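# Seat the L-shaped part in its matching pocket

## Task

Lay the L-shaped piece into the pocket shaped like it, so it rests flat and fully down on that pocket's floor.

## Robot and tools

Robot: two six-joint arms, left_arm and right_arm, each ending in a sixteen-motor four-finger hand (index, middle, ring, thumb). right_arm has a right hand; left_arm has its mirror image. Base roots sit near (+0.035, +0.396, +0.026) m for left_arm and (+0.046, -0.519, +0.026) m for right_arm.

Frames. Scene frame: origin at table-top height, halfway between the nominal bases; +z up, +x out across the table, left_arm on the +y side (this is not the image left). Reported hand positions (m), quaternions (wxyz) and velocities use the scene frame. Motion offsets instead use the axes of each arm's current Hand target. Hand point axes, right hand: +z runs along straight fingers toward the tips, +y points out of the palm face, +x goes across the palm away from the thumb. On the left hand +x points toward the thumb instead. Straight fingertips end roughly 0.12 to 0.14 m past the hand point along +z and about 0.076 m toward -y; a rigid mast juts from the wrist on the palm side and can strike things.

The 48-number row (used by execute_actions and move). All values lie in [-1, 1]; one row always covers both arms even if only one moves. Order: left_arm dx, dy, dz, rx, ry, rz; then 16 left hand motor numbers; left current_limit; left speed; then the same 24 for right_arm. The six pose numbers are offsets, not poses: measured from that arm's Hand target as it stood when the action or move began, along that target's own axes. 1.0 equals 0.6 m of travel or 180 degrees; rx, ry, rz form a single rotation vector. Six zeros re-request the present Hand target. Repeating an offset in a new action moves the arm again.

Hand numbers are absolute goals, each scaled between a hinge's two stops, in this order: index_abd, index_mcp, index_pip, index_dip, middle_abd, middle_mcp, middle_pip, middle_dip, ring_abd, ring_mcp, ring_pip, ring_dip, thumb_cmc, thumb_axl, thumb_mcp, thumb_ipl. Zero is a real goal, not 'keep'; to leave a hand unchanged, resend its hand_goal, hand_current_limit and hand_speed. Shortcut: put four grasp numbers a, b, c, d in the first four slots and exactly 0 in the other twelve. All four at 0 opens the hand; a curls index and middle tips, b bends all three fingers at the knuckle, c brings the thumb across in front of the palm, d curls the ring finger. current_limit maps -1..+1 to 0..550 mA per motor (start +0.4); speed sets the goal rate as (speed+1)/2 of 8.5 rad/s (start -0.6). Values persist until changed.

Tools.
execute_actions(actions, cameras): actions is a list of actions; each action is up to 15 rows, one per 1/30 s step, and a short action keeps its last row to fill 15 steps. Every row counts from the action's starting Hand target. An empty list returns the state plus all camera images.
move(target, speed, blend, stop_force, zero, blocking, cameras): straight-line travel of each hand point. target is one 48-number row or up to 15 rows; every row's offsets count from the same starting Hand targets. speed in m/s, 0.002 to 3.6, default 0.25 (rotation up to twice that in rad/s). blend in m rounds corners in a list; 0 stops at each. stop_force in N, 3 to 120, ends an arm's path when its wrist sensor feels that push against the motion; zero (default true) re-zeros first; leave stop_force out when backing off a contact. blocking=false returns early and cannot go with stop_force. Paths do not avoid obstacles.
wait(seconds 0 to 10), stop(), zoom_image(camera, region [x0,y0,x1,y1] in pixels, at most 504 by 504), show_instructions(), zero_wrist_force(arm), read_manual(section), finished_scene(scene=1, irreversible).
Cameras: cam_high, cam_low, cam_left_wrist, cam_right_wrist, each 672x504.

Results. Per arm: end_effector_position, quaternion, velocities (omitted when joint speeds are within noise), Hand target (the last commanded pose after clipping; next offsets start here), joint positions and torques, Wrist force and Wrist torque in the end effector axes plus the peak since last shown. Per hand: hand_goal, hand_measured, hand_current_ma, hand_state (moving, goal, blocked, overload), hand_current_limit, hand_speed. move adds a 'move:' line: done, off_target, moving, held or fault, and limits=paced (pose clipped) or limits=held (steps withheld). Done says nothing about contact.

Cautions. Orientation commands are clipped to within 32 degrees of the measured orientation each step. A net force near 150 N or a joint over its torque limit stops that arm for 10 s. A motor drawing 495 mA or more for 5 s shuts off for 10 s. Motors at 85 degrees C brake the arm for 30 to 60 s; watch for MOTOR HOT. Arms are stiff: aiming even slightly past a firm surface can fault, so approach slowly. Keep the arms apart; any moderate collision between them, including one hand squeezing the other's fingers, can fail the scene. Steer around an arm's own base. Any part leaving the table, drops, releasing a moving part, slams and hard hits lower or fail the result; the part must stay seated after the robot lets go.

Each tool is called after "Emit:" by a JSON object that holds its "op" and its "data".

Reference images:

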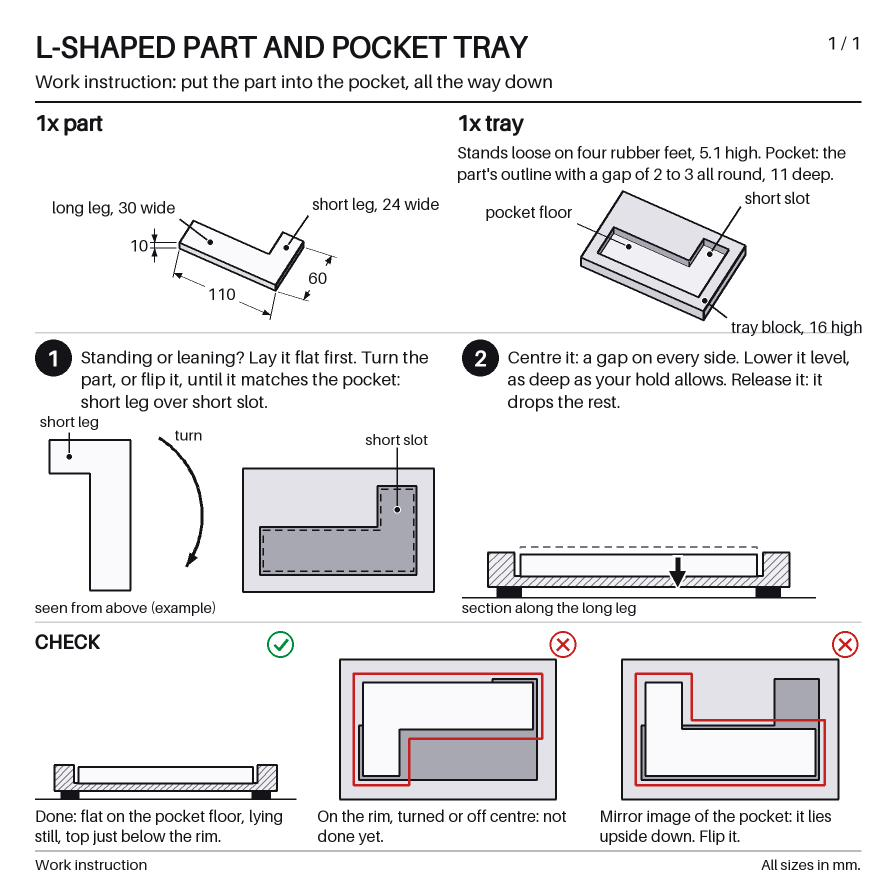

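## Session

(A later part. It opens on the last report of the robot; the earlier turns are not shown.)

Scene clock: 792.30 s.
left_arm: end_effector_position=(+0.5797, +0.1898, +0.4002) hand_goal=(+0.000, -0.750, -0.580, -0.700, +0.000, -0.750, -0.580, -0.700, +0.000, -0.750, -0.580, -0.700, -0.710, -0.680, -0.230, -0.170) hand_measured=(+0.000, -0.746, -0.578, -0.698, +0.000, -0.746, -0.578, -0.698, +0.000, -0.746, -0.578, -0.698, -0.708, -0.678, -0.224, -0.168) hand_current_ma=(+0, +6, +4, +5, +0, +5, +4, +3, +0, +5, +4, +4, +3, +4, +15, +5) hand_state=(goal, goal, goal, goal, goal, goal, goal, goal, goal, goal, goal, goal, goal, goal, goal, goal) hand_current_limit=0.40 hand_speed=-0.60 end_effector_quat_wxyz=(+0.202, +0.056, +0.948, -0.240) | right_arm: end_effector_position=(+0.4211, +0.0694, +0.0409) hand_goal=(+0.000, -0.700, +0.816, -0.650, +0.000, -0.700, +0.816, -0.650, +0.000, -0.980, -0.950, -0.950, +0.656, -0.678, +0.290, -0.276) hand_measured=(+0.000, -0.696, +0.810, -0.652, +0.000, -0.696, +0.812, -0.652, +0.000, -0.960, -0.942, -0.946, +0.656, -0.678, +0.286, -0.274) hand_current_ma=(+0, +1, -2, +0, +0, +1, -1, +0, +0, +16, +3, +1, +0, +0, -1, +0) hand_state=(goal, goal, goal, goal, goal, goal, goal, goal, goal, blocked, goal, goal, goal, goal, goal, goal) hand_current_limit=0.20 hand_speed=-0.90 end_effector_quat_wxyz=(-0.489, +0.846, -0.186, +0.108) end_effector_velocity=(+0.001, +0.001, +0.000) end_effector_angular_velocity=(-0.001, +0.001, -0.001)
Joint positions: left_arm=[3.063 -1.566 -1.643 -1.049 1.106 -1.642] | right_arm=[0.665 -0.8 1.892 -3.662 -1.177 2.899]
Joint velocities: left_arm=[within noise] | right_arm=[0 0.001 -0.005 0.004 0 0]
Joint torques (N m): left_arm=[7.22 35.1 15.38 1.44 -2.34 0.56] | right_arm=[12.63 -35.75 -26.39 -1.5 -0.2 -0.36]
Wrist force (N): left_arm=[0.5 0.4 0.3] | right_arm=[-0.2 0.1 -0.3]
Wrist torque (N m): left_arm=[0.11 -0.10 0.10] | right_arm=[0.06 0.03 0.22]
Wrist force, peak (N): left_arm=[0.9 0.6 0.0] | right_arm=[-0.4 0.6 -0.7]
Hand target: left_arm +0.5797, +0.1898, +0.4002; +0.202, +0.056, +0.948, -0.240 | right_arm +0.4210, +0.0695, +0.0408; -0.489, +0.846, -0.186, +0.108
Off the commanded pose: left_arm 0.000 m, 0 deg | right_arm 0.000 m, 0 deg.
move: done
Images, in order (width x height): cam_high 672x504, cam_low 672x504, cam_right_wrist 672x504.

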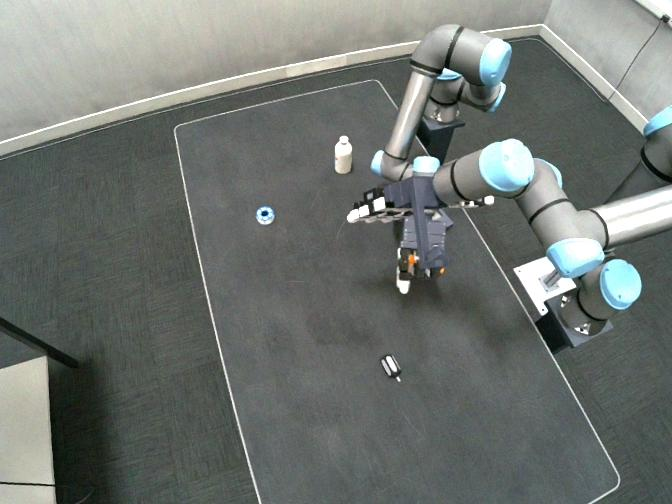

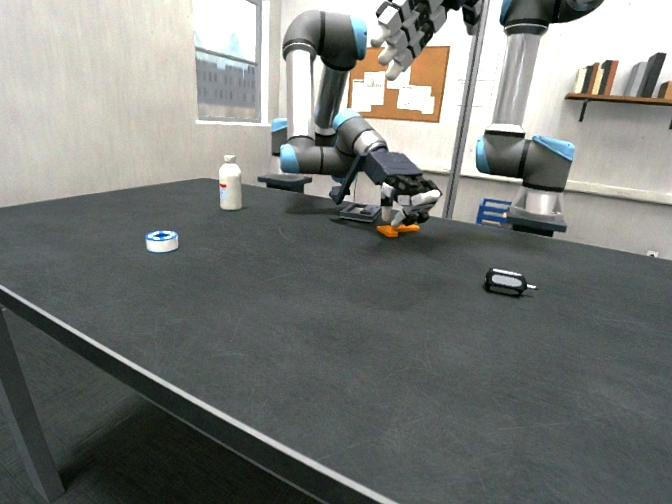

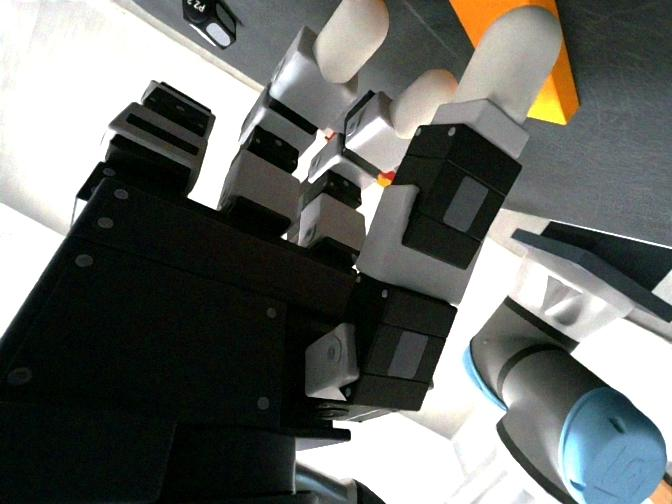

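Emit:
{"op": "move", "data": {"target": [[0,0,0,0,0,0,0,0,0,0,0,0,0,0,0,0,0,0,0,0,0,0,0.4,-0.6, 0,-0.173,-0.1,0,0,0,0,-0.70,0.816,-0.649,0,-0.70,0.816,-0.649,0,-0.98,-0.95,-0.95,0.657,-0.678,0.29,-0.276,0.2,-0.9],[0,0,0,0,0,0,0,0,0,0,0,0,0,0,0,0,0,0,0,0,0,0,0.4,-0.6, 0.119,-0.1748,-0.3975,0,0,0,0,-0.70,0.816,-0.649,0,-0.70,0.816,-0.649,0,-0.98,-0.95,-0.95,0.657,-0.678,0.29,-0.276,0.2,-0.9]], "speed": 0.2, "blend": [0.03,0], "cameras": ["all"]}}

Emit:
{"op": "zoom_image", "data": {"camera": "cam_left_wrist", "region": [0, 0, 300, 300]}}

Emit:
{"op": "zoom_image", "data": {"camera": "cam_low", "region": [330, 180, 450, 250]}}

Emit:
{"op": "zoom_image", "data": {"camera": "cam_high", "region": [360, 190, 480, 300]}}

Scene clock: 815.93 s.
left_arm: end_effector_position=(+0.5797, +0.1898, +0.4002) hand_goal=(+0.000, -0.750, -0.580, -0.700, +0.000, -0.750, -0.580, -0.700, +0.000, -0.750, -0.580, -0.700, -0.710, -0.680, -0.230, -0.170) hand_measured=(+0.000, -0.746, -0.578, -0.698, +0.000, -0.746, -0.578, -0.698, +0.000, -0.746, -0.578, -0.698, -0.708, -0.678, -0.224, -0.168) hand_current_ma=(+0, +6, +4, +5, +0, +5, +4, +3, +0, +5, +4, +4, +3, +4, +15, +5) hand_state=(goal, goal, goal, goal, goal, goal, goal, goal, goal, goal, goal, goal, goal, goal, goal, goal) hand_current_limit=0.40 hand_speed=-0.60 end_effector_quat_wxyz=(+0.202, +0.056, +0.948, -0.240) | right_arm: end_effector_position=(+0.4209, -0.1005, +0.2507) hand_goal=(+0.000, -0.700, +0.816, -0.650, +0.000, -0.700, +0.816, -0.650, +0.000, -0.980, -0.950, -0.950, +0.656, -0.678, +0.290, -0.276) hand_measured=(+0.000, -0.696, +0.810, -0.652, +0.000, -0.696, +0.812, -0.652, +0.000, -0.960, -0.942, -0.946, +0.656, -0.678, +0.286, -0.274) hand_current_ma=(+0, +1, -2, +0, +0, +1, -1, +0, +0, +16, +3, +1, +0, +0, -1, +0) hand_state=(goal, goal, goal, goal, goal, goal, goal, goal, goal, blocked, goal, goal, goal, goal, goal, goal) hand_current_limit=0.20 hand_speed=-0.90 end_effector_quat_wxyz=(-0.489, +0.846, -0.186, +0.108)
Joint positions: left_arm=[3.063 -1.566 -1.643 -1.049 1.106 -1.642] | right_arm=[0.348 -1.481 2.173 -3.155 -0.919 2.686]
Joint torques (N m): left_arm=[7.66 34.62 15.5 1.43 -2.43 0.38] | right_arm=[3.14 -27.29 -33.78 -2.53 0.51 2.2]
Wrist force (N): left_arm=[0.5 0.6 0.1] | right_arm=[0.0 0.1 -0.2]
Wrist torque (N m): left_arm=[0.14 -0.10 0.10] | right_arm=[0.03 -0.01 0.10]
Wrist force, peak (N): left_arm=[0.8 0.7 0.0] | right_arm=[-0.4 2.4 0.7]
Hand target: left_arm +0.5797, +0.1898, +0.4002; +0.202, +0.056, +0.948, -0.240 | right_arm +0.4210, -0.1005, +0.2507; -0.489, +0.846, -0.186, +0.108
Off the commanded pose: left_arm 0.000 m, 0 deg | right_arm 0.000 m, 0 deg.
move: done

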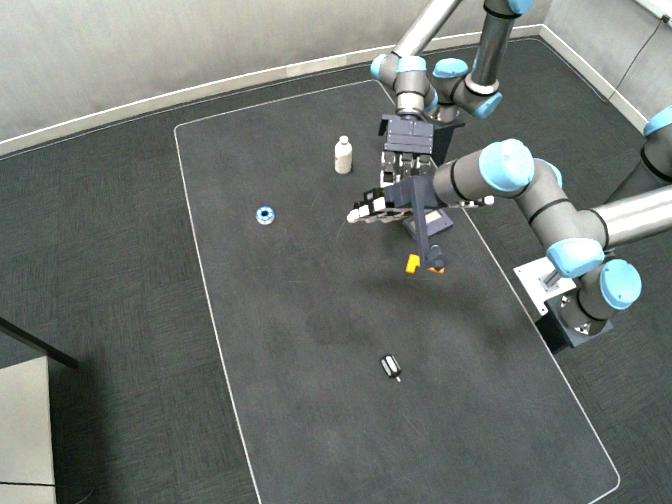

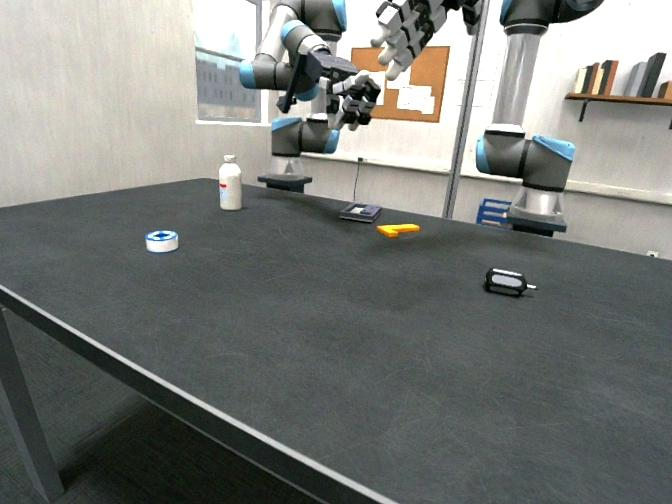

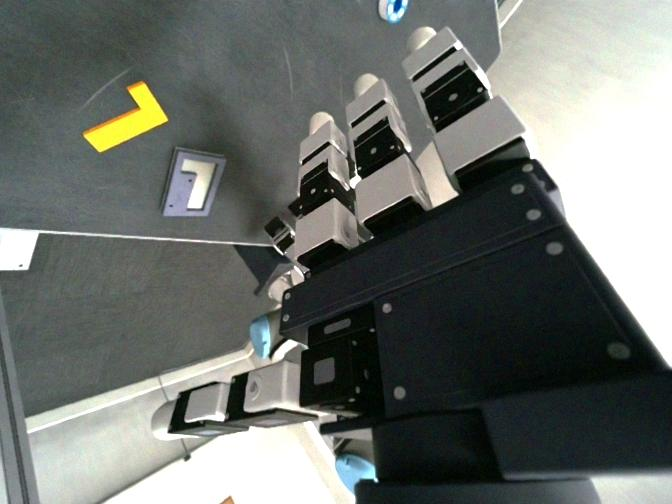

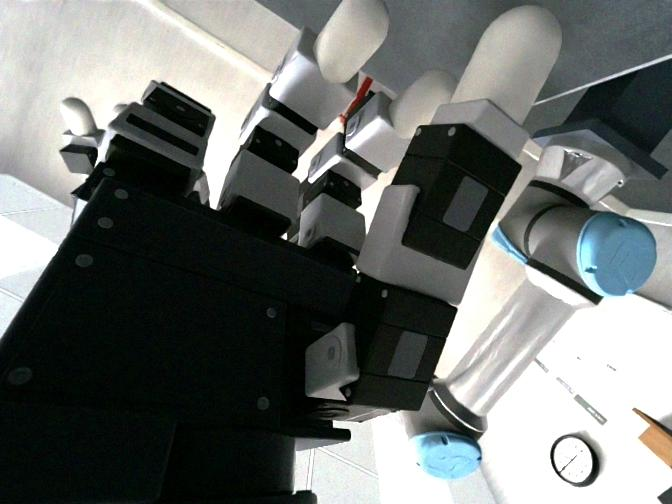

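Scaled by 1.680 from the camera's 672x504 image, which has a finer 960x720 frame.

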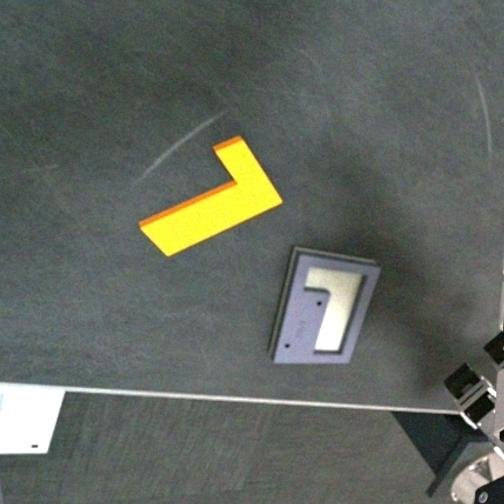

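Scaled by 4.200 from the camera's 672x504 image, which has a finer 960x720 frame.

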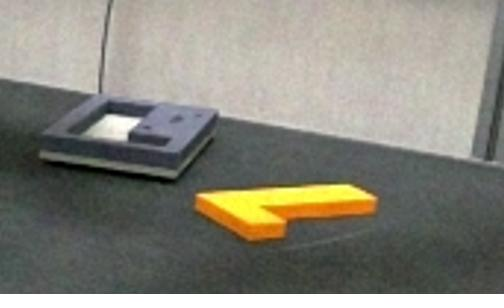

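Scaled by 4.200 from the camera's 672x504 image, which has a finer 960x720 frame.

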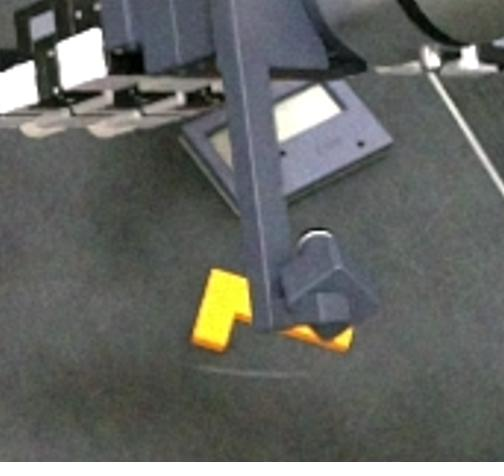

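Emit:
{"op": "zoom_image", "data": {"camera": "cam_left_wrist", "region": [70, 70, 240, 230]}}

Emit:
{"op": "zoom_image", "data": {"camera": "cam_left_wrist", "region": [80, 75, 170, 160]}}

Emit:
{"op": "zoom_image", "data": {"camera": "cam_left_wrist", "region": [150, 140, 235, 225]}}

Scaled by 2.965 from the camera's 672x504 image, which has a finer 960x720 frame.

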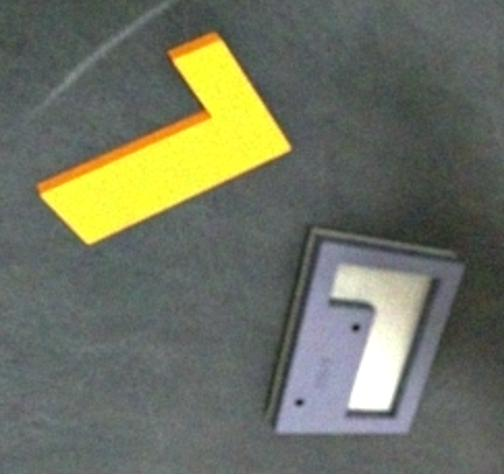

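Scaled by 5.600 from the camera's 672x504 image, which has a finer 960x720 frame.

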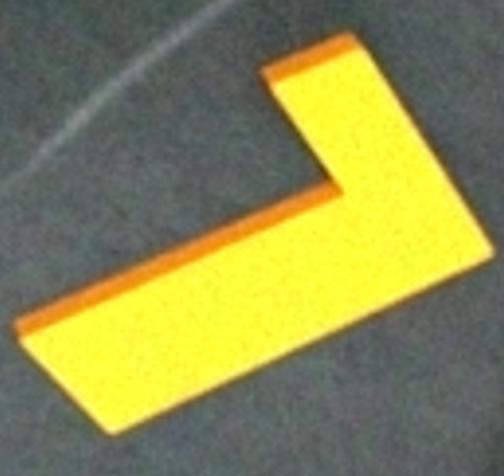

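Scaled by 5.929 from the camera's 672x504 image, which has a finer 960x720 frame.

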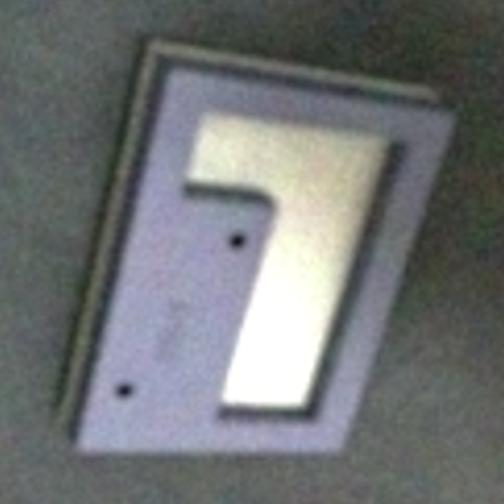

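Emit:
{"op": "move", "data": {"target": [[0,0,0,0,0,0,0,0,0,0,0,0,0,0,0,0,0,0,0,0,0,0,0.4,-0.6, -0.0983,0.0688,0.3167,0,0.0683,0.0394,0,-0.83,0.816,-0.649,0,-0.83,0.816,-0.649,0,-0.98,-0.95,-0.95,0.657,-0.678,0.18,-0.276,0.2,-0.8],[0,0,0,0,0,0,0,0,0,0,0,0,0,0,0,0,0,0,0,0,0,0,0.4,-0.6, -0.0983,0.177,0.3792,0,0.0683,0.0394,0,-0.83,0.816,-0.649,0,-0.83,0.816,-0.649,0,-0.98,-0.95,-0.95,0.657,-0.678,0.18,-0.276,0.2,-0.8]], "speed": [0.2,0.1], "blend": [0.02,0], "cameras": ["all"]}}

Emit:
{"op": "zoom_image", "data": {"camera": "cam_right_wrist", "region": [250, 0, 672, 250]}}

Emit:
{"op": "zoom_image", "data": {"camera": "cam_low", "region": [330, 130, 490, 250]}}

Emit:
{"op": "zoom_image", "data": {"camera": "cam_left_wrist", "region": [0, 0, 300, 300]}}

Scene clock: 1088.83 s.
left_arm: end_effector_position=(+0.5797, +0.1898, +0.4002) hand_goal=(+0.000, -0.750, -0.580, -0.700, +0.000, -0.750, -0.580, -0.700, +0.000, -0.750, -0.580, -0.700, -0.710, -0.680, -0.230, -0.170) hand_measured=(+0.000, -0.746, -0.578, -0.698, +0.000, -0.746, -0.578, -0.698, +0.000, -0.746, -0.578, -0.698, -0.708, -0.678, -0.224, -0.168) hand_current_ma=(+0, +6, +4, +5, +0, +5, +4, +3, +0, +5, +4, +4, +3, +4, +15, +5) hand_state=(goal, goal, goal, goal, goal, goal, goal, goal, goal, goal, goal, goal, goal, goal, goal, goal) hand_current_limit=0.40 hand_speed=-0.60 end_effector_quat_wxyz=(+0.202, +0.056, +0.948, -0.240) | right_arm: end_effector_position=(+0.4281, +0.0551, +0.0451) hand_goal=(+0.000, -0.830, +0.816, -0.650, +0.000, -0.830, +0.816, -0.650, +0.000, -0.980, -0.950, -0.950, +0.656, -0.678, +0.180, -0.276) hand_measured=(+0.000, -0.816, +0.810, -0.652, +0.000, -0.814, +0.812, -0.652, +0.000, -0.960, -0.942, -0.946, +0.656, -0.678, +0.182, -0.274) hand_current_ma=(+0, +9, -1, +0, +0, +11, -1, +0, +0, +16, +2, +1, +0, +0, +0, +0) hand_state=(goal, goal, goal, goal, goal, goal, goal, goal, goal, blocked, goal, goal, goal, goal, goal, goal) hand_current_limit=0.20 hand_speed=-0.80 end_effector_quat_wxyz=(-0.472, +0.816, -0.289, +0.167)
Joint positions: left_arm=[3.063 -1.566 -1.643 -1.049 1.106 -1.642] | right_arm=[0.702 -0.819 1.93 -3.724 -1.42 3.054]
Joint torques (N m): left_arm=[7.79 35.1 15.61 1.35 -2.2 0.15] | right_arm=[-5.29 -53.67 -12.21 -2.57 -0.77 -0.28]
Wrist force (N): left_arm=[0.6 0.6 0.2] | right_arm=[-0.1 -0.1 -0.3]
Wrist torque (N m): left_arm=[0.13 -0.11 0.11] | right_arm=[0.03 0.01 0.22]
Wrist force, peak (N): left_arm=[0.8 0.8 0.4] | right_arm=[0.5 -0.3 -1.9]
Hand target: left_arm +0.5797, +0.1898, +0.4002; +0.202, +0.056, +0.948, -0.240 | right_arm +0.4280, +0.0551, +0.0451; -0.472, +0.816, -0.289, +0.167
Off the commanded pose: left_arm 0.000 m, 0 deg | right_arm 0.000 m, 0 deg.
move: done

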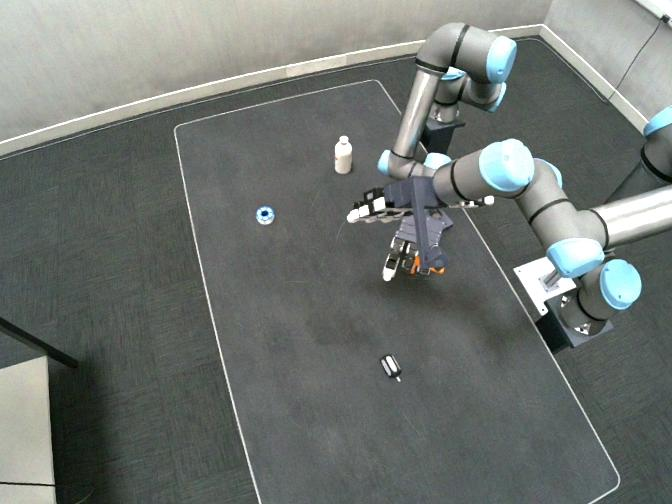

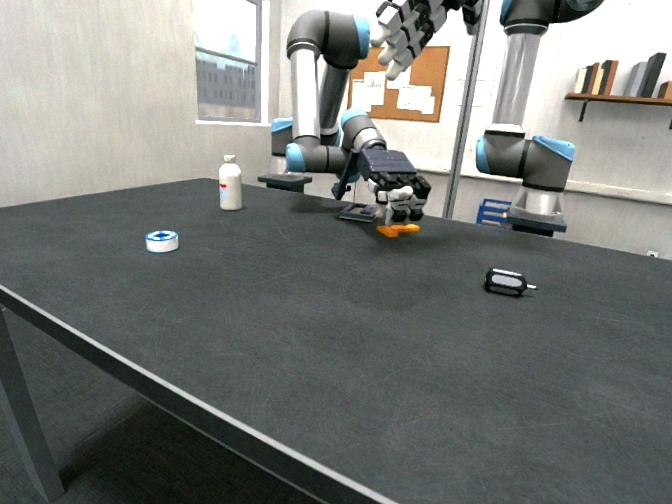

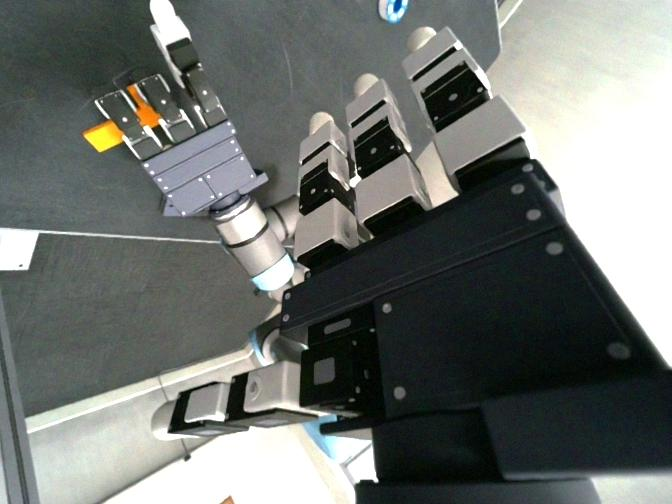

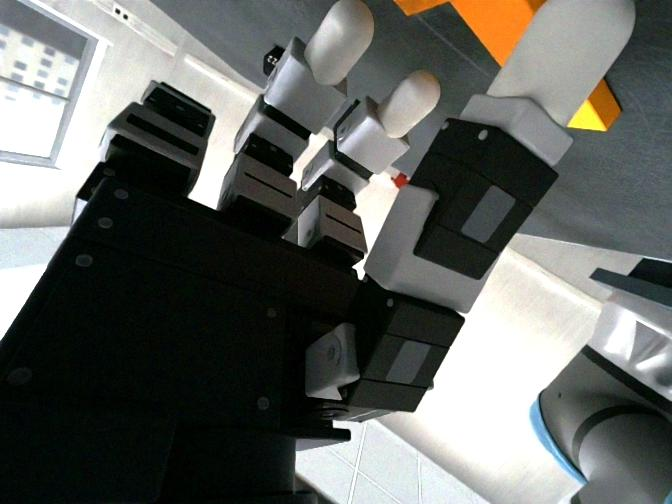

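Scaled by 1.194 from the camera's 672x504 image, which has a finer 960x720 frame.

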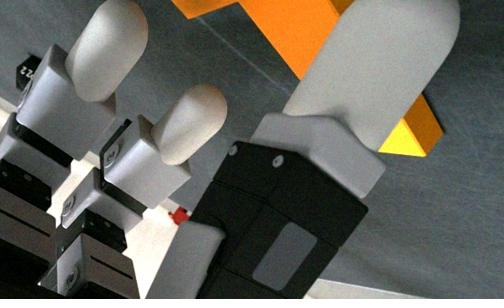

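Scaled by 3.150 from the camera's 672x504 image, which has a finer 960x720 frame.

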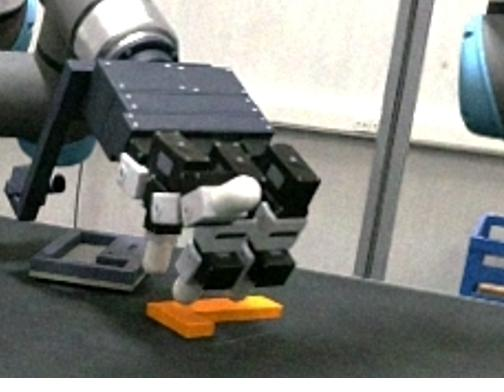

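Scaled by 1.680 from the camera's 672x504 image, which has a finer 960x720 frame.

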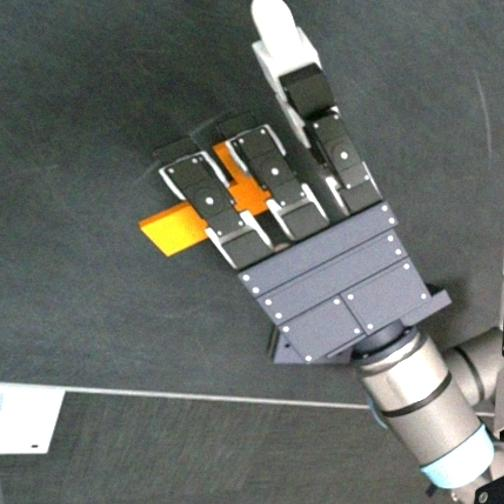

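Emit:
{"op": "zoom_image", "data": {"camera": "cam_right_wrist", "region": [520, 50, 660, 160]}}

Emit:
{"op": "zoom_image", "data": {"camera": "cam_right_wrist", "region": [380, 0, 560, 130]}}

Scaled by 3.600 from the camera's 672x504 image, which has a finer 960x720 frame.

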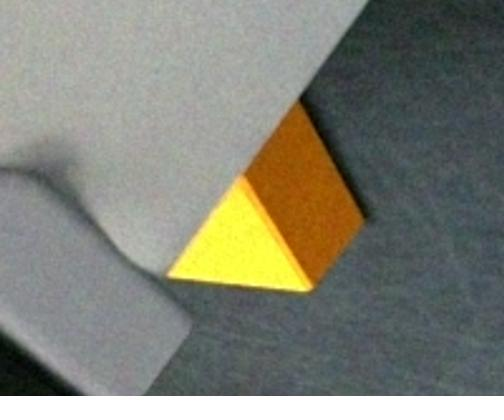

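Scaled by 2.800 from the camera's 672x504 image, which has a finer 960x720 frame.

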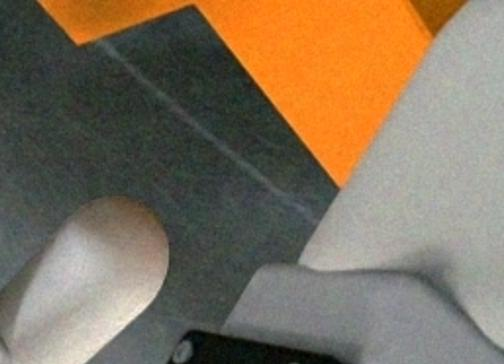

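Emit:
{"op": "move", "data": {"target": [0,0,0,0,0,0,0,0,0,0,0,0,0,0,0,0,0,0,0,0,0,0,0.4,-0.6, -0.0608,-0.004,0.0069,0,0,0,0,-0.83,0.816,-0.649,0,-0.83,0.816,-0.649,0,-0.98,-0.95,-0.95,0.657,-0.678,0.258,-0.276,0.2,-0.8], "speed": 0.1, "cameras": ["cam_right_wrist","cam_low"]}}

Emit:
{"op": "zoom_image", "data": {"camera": "cam_right_wrist", "region": [270, 0, 672, 250]}}

Emit:
{"op": "zoom_image", "data": {"camera": "cam_low", "region": [330, 150, 460, 250]}}

Scene clock: 1182.83 s.
left_arm: end_effector_position=(+0.5797, +0.1898, +0.4002) hand_goal=(+0.000, -0.750, -0.580, -0.700, +0.000, -0.750, -0.580, -0.700, +0.000, -0.750, -0.580, -0.700, -0.710, -0.680, -0.230, -0.170) hand_measured=(+0.000, -0.746, -0.578, -0.698, +0.000, -0.746, -0.578, -0.698, +0.000, -0.746, -0.578, -0.698, -0.708, -0.678, -0.224, -0.168) hand_current_ma=(+0, +6, +4, +5, +0, +5, +4, +3, +0, +5, +4, +4, +3, +4, +15, +5) hand_state=(goal, goal, goal, goal, goal, goal, goal, goal, goal, goal, goal, goal, goal, goal, goal, goal) hand_current_limit=0.40 hand_speed=-0.60 end_effector_quat_wxyz=(+0.202, +0.056, +0.948, -0.240) | right_arm: end_effector_position=(+0.4027, +0.0819, +0.0451) hand_goal=(+0.000, -0.830, +0.816, -0.650, +0.000, -0.830, +0.816, -0.650, +0.000, -0.980, -0.950, -0.950, +0.656, -0.678, +0.258, -0.276) hand_measured=(+0.000, -0.816, +0.810, -0.652, +0.000, -0.814, +0.812, -0.652, +0.000, -0.960, -0.942, -0.946, +0.656, -0.678, +0.254, -0.274) hand_current_ma=(+0, +9, -1, +0, +0, +11, -1, +0, +0, +16, +2, +1, +0, +0, -1, +0) hand_state=(goal, goal, goal, goal, goal, goal, goal, goal, goal, blocked, goal, goal, goal, goal, goal, goal) hand_current_limit=0.20 hand_speed=-0.80 end_effector_quat_wxyz=(-0.472, +0.816, -0.289, +0.167) end_effector_velocity=(+0.001, -0.002, -0.001) end_effector_angular_velocity=(-0.002, +0.000, +0.002)
Joint positions: left_arm=[3.063 -1.566 -1.643 -1.049 1.106 -1.642] | right_arm=[0.773 -0.808 1.902 -3.71 -1.482 3.09]
Joint velocities: left_arm=[within noise] | right_arm=[-0.003 0 0.003 0 0.004 -0.005]
Joint torques (N m): left_arm=[7.32 35.05 15.39 1.33 -2.28 0.1] | right_arm=[-8.22 -53.84 -2.8 -4.37 2.16 -2.83]
Wrist force (N): left_arm=[0.6 0.6 0.0] | right_arm=[-0.3 0.2 -0.5]
Wrist torque (N m): left_arm=[0.16 -0.11 0.11] | right_arm=[0.05 0.05 0.13]
Wrist force, peak (N): left_arm=[0.8 0.7 0.0] | right_arm=[-1.3 0.2 -0.4]
Hand target: left_arm +0.5797, +0.1898, +0.4002; +0.202, +0.056, +0.948, -0.240 | right_arm +0.4027, +0.0818, +0.0451; -0.472, +0.816, -0.289, +0.167
Off the commanded pose: left_arm 0.000 m, 0 deg | right_arm 0.000 m, 0 deg.
move: done
Images, in order (width x height): cam_low 672x504, cam_right_wrist 672x504.

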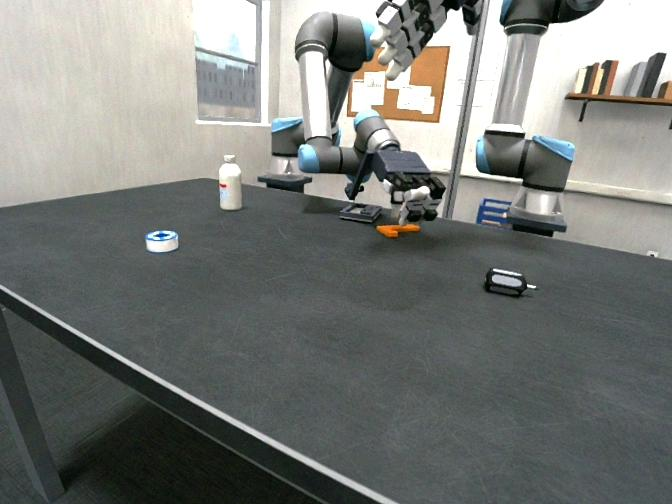

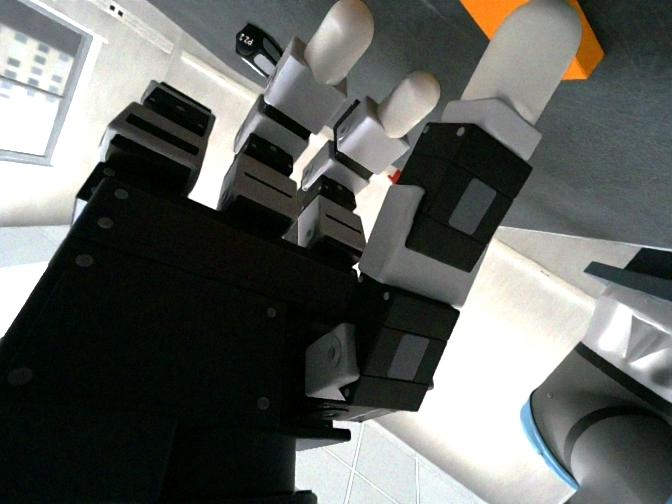

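Scaled by 1.254 from the camera's 672x504 image, which has a finer 960x720 frame.

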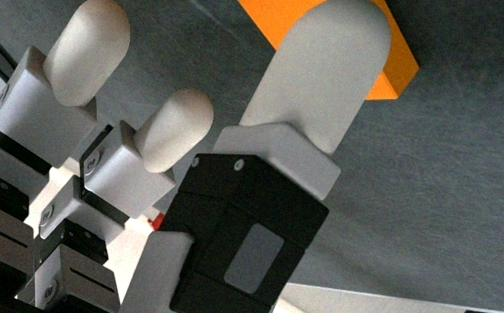

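Scaled by 3.877 from the camera's 672x504 image, which has a finer 960x720 frame.

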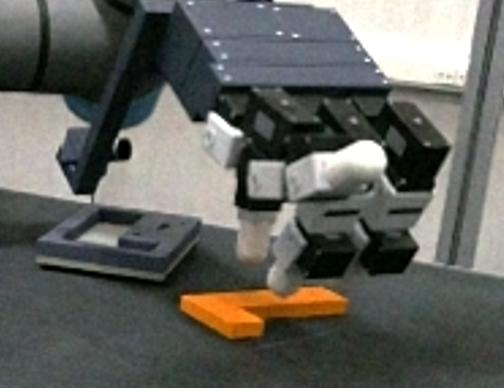

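Emit:
{"op": "move", "data": {"target": [0,0,0,0,0,0,0,0,0,0,0,0,0,0,0,0,0,0,0,0,0,0,0.4,-0.6, 0,0.0297,0.0172,0,0,0,0,-0.83,0.816,-0.649,0,-0.83,0.816,-0.649,0,-0.98,-0.95,-0.95,0.657,-0.678,0.258,-0.276,0.2,-0.8], "speed": 0.03, "stop_force": 4, "cameras": ["cam_right_wrist","cam_low","cam_left_wrist"]}}

Emit:
{"op": "zoom_image", "data": {"camera": "cam_right_wrist", "region": [270, 0, 672, 250]}}

Emit:
{"op": "zoom_image", "data": {"camera": "cam_low", "region": [330, 150, 460, 250]}}

Emit:
{"op": "zoom_image", "data": {"camera": "cam_left_wrist", "region": [40, 0, 280, 240]}}

Scene clock: 1193.30 s.
left_arm: end_effector_position=(+0.5797, +0.1898, +0.4002) hand_goal=(+0.000, -0.750, -0.580, -0.700, +0.000, -0.750, -0.580, -0.700, +0.000, -0.750, -0.580, -0.700, -0.710, -0.680, -0.230, -0.170) hand_measured=(+0.000, -0.746, -0.578, -0.698, +0.000, -0.746, -0.578, -0.698, +0.000, -0.746, -0.578, -0.698, -0.708, -0.678, -0.224, -0.168) hand_current_ma=(+0, +6, +4, +5, +0, +5, +4, +3, +0, +5, +4, +4, +3, +4, +15, +5) hand_state=(goal, goal, goal, goal, goal, goal, goal, goal, goal, goal, goal, goal, goal, goal, goal, goal) hand_current_limit=0.40 hand_speed=-0.60 end_effector_quat_wxyz=(+0.202, +0.056, +0.948, -0.240) | right_arm: end_effector_position=(+0.4027, +0.0818, +0.0245) hand_goal=(+0.000, -0.830, +0.816, -0.650, +0.000, -0.830, +0.816, -0.650, +0.000, -0.980, -0.950, -0.950, +0.656, -0.678, +0.258, -0.276) hand_measured=(+0.000, -0.816, +0.810, -0.652, +0.000, -0.814, +0.812, -0.652, +0.000, -0.960, -0.942, -0.946, +0.656, -0.678, +0.254, -0.274) hand_current_ma=(+0, +9, -1, +0, +0, +10, -1, +0, +0, +16, +2, +1, +0, +0, -1, +0) hand_state=(goal, goal, goal, goal, goal, goal, goal, goal, goal, blocked, goal, goal, goal, goal, goal, goal) hand_current_limit=0.20 hand_speed=-0.80 end_effector_quat_wxyz=(-0.472, +0.816, -0.289, +0.167)
Joint positions: left_arm=[3.063 -1.566 -1.643 -1.049 1.106 -1.642] | right_arm=[0.773 -0.762 1.895 -3.75 -1.482 3.09]
Joint torques (N m): left_arm=[7.46 35.09 15.54 1.36 -2.33 -0.22] | right_arm=[-7.52 -60.94 -4.9 -1.7 0.38 -2.43]
Wrist force (N): left_arm=[0.7 0.6 0.2] | right_arm=[-0.4 0.2 -0.4]
Wrist torque (N m): left_arm=[0.13 -0.12 0.12] | right_arm=[0.05 0.05 0.17]
Wrist force, peak (N): left_arm=[0.7 0.8 0.1] | right_arm=[-0.6 -0.1 -0.5]
Hand target: left_arm +0.5797, +0.1898, +0.4002; +0.202, +0.056, +0.948, -0.240 | right_arm +0.4027, +0.0818, +0.0245; -0.472, +0.816, -0.289, +0.167
Off the commanded pose: left_arm 0.000 m, 0 deg | right_arm 0.000 m, 0 deg.
move: done
Images, in order (width x height): cam_low 672x504, cam_left_wrist 672x504, cam_right_wrist 672x504.

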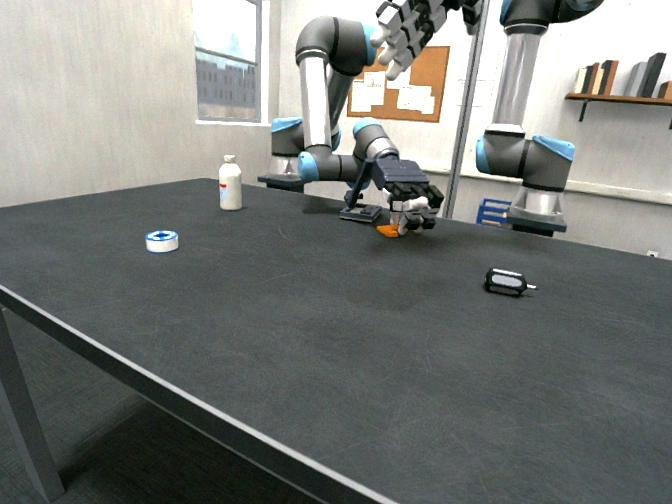

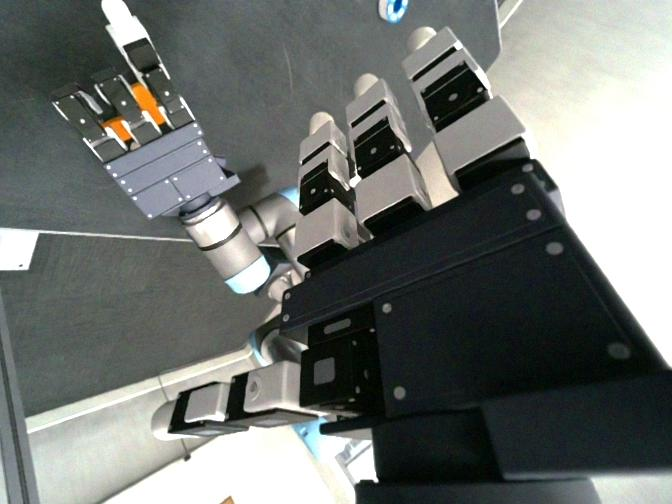

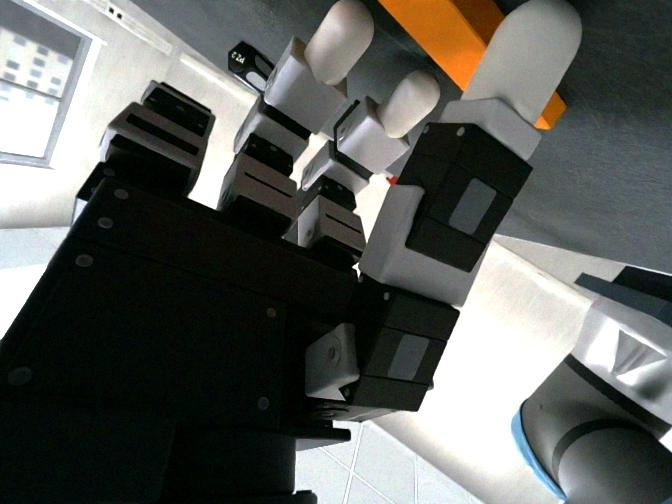

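Scaled by 1.254 from the camera's 672x504 image, which has a finer 960x720 frame.

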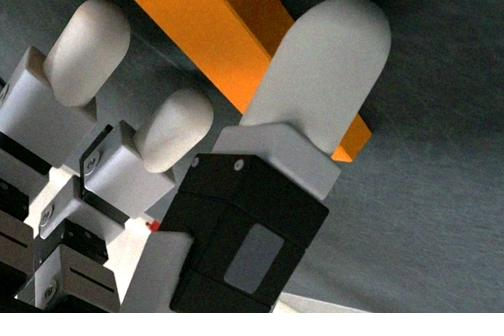

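Scaled by 3.877 from the camera's 672x504 image, which has a finer 960x720 frame.

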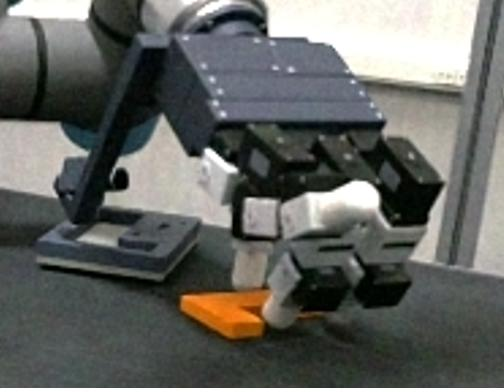

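Scaled by 2.100 from the camera's 672x504 image, which has a finer 960x720 frame.

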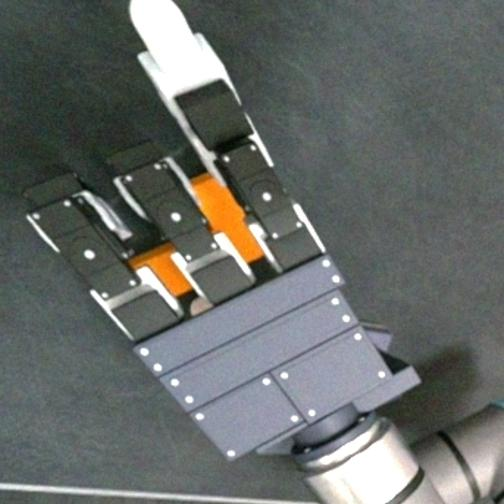

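Emit:
{"op": "move", "data": {"target": [0,0,0,0,0,0,0,0,0,0,0,0,0,0,0,0,0,0,0,0,0,0,0.4,-0.6, 0,0,0,0,0,0,0,-0.644,0.816,-0.649,0,-0.644,0.816,-0.649,0,-0.98,-0.95,-0.95,0.657,-0.678,0.472,-0.276,0.2,-0.93], "speed": 0.03, "cameras": ["cam_right_wrist","cam_low","cam_left_wrist"]}}

Emit:
{"op": "zoom_image", "data": {"camera": "cam_right_wrist", "region": [270, 0, 672, 250]}}

Emit:
{"op": "zoom_image", "data": {"camera": "cam_low", "region": [330, 150, 460, 250]}}

Scene clock: 1210.83 s.
left_arm: end_effector_position=(+0.5797, +0.1898, +0.4002) hand_goal=(+0.000, -0.750, -0.580, -0.700, +0.000, -0.750, -0.580, -0.700, +0.000, -0.750, -0.580, -0.700, -0.710, -0.680, -0.230, -0.170) hand_measured=(+0.000, -0.746, -0.578, -0.698, +0.000, -0.746, -0.578, -0.698, +0.000, -0.746, -0.578, -0.698, -0.708, -0.678, -0.224, -0.168) hand_current_ma=(+0, +6, +4, +5, +0, +5, +4, +3, +0, +5, +4, +4, +3, +4, +15, +5) hand_state=(goal, goal, goal, goal, goal, goal, goal, goal, goal, goal, goal, goal, goal, goal, goal, goal) hand_current_limit=0.40 hand_speed=-0.60 end_effector_quat_wxyz=(+0.202, +0.056, +0.948, -0.240) | right_arm: end_effector_position=(+0.4027, +0.0818, +0.0245) hand_goal=(+0.000, -0.644, +0.816, -0.650, +0.000, -0.644, +0.816, -0.650, +0.000, -0.980, -0.950, -0.950, +0.656, -0.678, +0.472, -0.276) hand_measured=(+0.000, -0.686, +0.806, -0.652, +0.000, -0.682, +0.806, -0.652, +0.000, -0.960, -0.942, -0.946, +0.656, -0.678, +0.374, -0.306) hand_current_ma=(+0, -53, -5, +0, +0, -44, -4, -1, +0, +16, +2, +1, +0, +0, -319, -47) hand_state=(goal, blocked, goal, goal, goal, blocked, goal, goal, goal, blocked, goal, goal, goal, goal, blocked, blocked) hand_current_limit=0.20 hand_speed=-0.93 end_effector_quat_wxyz=(-0.472, +0.816, -0.289, +0.167)
Joint positions: left_arm=[3.063 -1.566 -1.643 -1.049 1.106 -1.642] | right_arm=[0.773 -0.762 1.895 -3.75 -1.482 3.09]
Joint torques (N m): left_arm=[7.27 34.45 15.72 1.43 -2.16 -0.25] | right_arm=[-4.21 -53.59 -2.66 -2.03 1.83 -0.15]
Wrist force (N): left_arm=[0.6 0.7 0.3] | right_arm=[-0.3 -2.8 -2.6]
Wrist torque (N m): left_arm=[0.13 -0.10 0.10] | right_arm=[-0.05 0.04 0.15]
Wrist force, peak (N): left_arm=[0.8 0.8 0.1] | right_arm=[-0.4 -3.5 -1.5]
Hand target: left_arm +0.5797, +0.1898, +0.4002; +0.202, +0.056, +0.948, -0.240 | right_arm +0.4027, +0.0818, +0.0245; -0.472, +0.816, -0.289, +0.167
Off the commanded pose: left_arm 0.000 m, 0 deg | right_arm 0.000 m, 0 deg.
move: done
Images, in order (width x height): cam_low 672x504, cam_left_wrist 672x504, cam_right_wrist 672x504.

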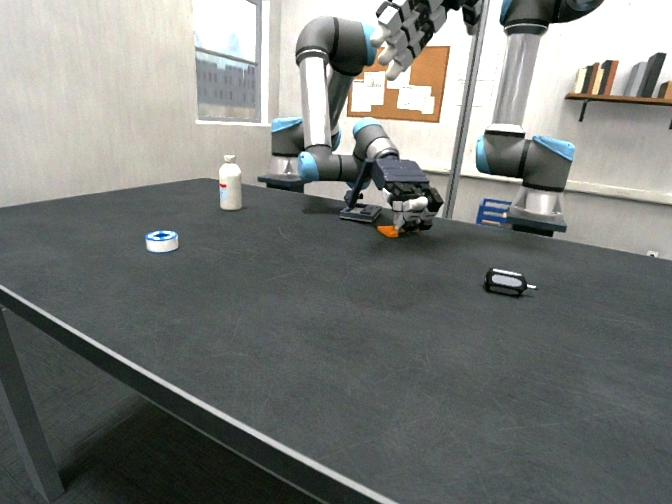

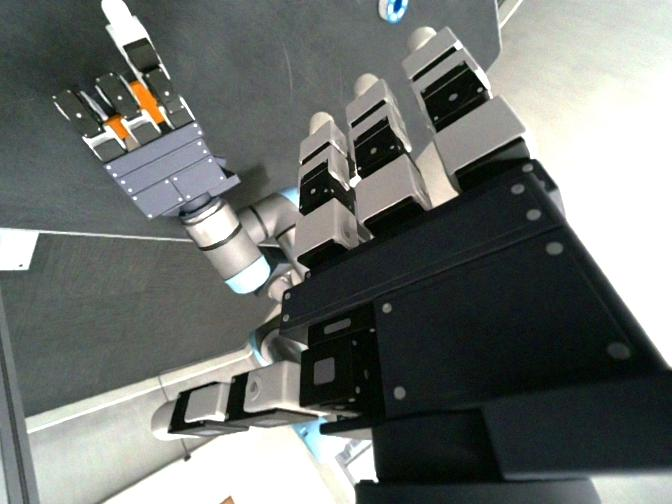

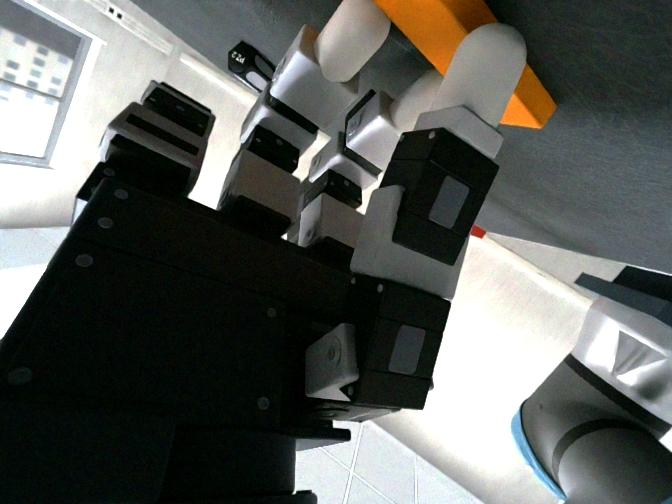

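Scaled by 1.254 from the camera's 672x504 image, which has a finer 960x720 frame.

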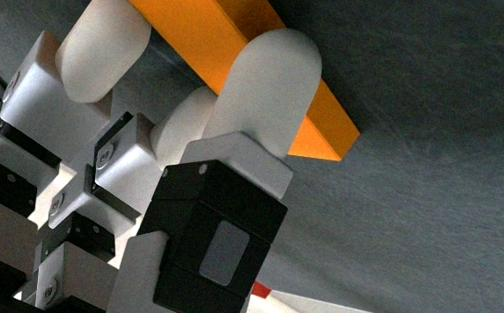

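Scaled by 3.877 from the camera's 672x504 image, which has a finer 960x720 frame.

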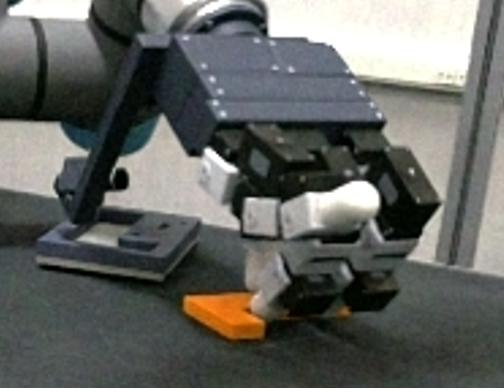

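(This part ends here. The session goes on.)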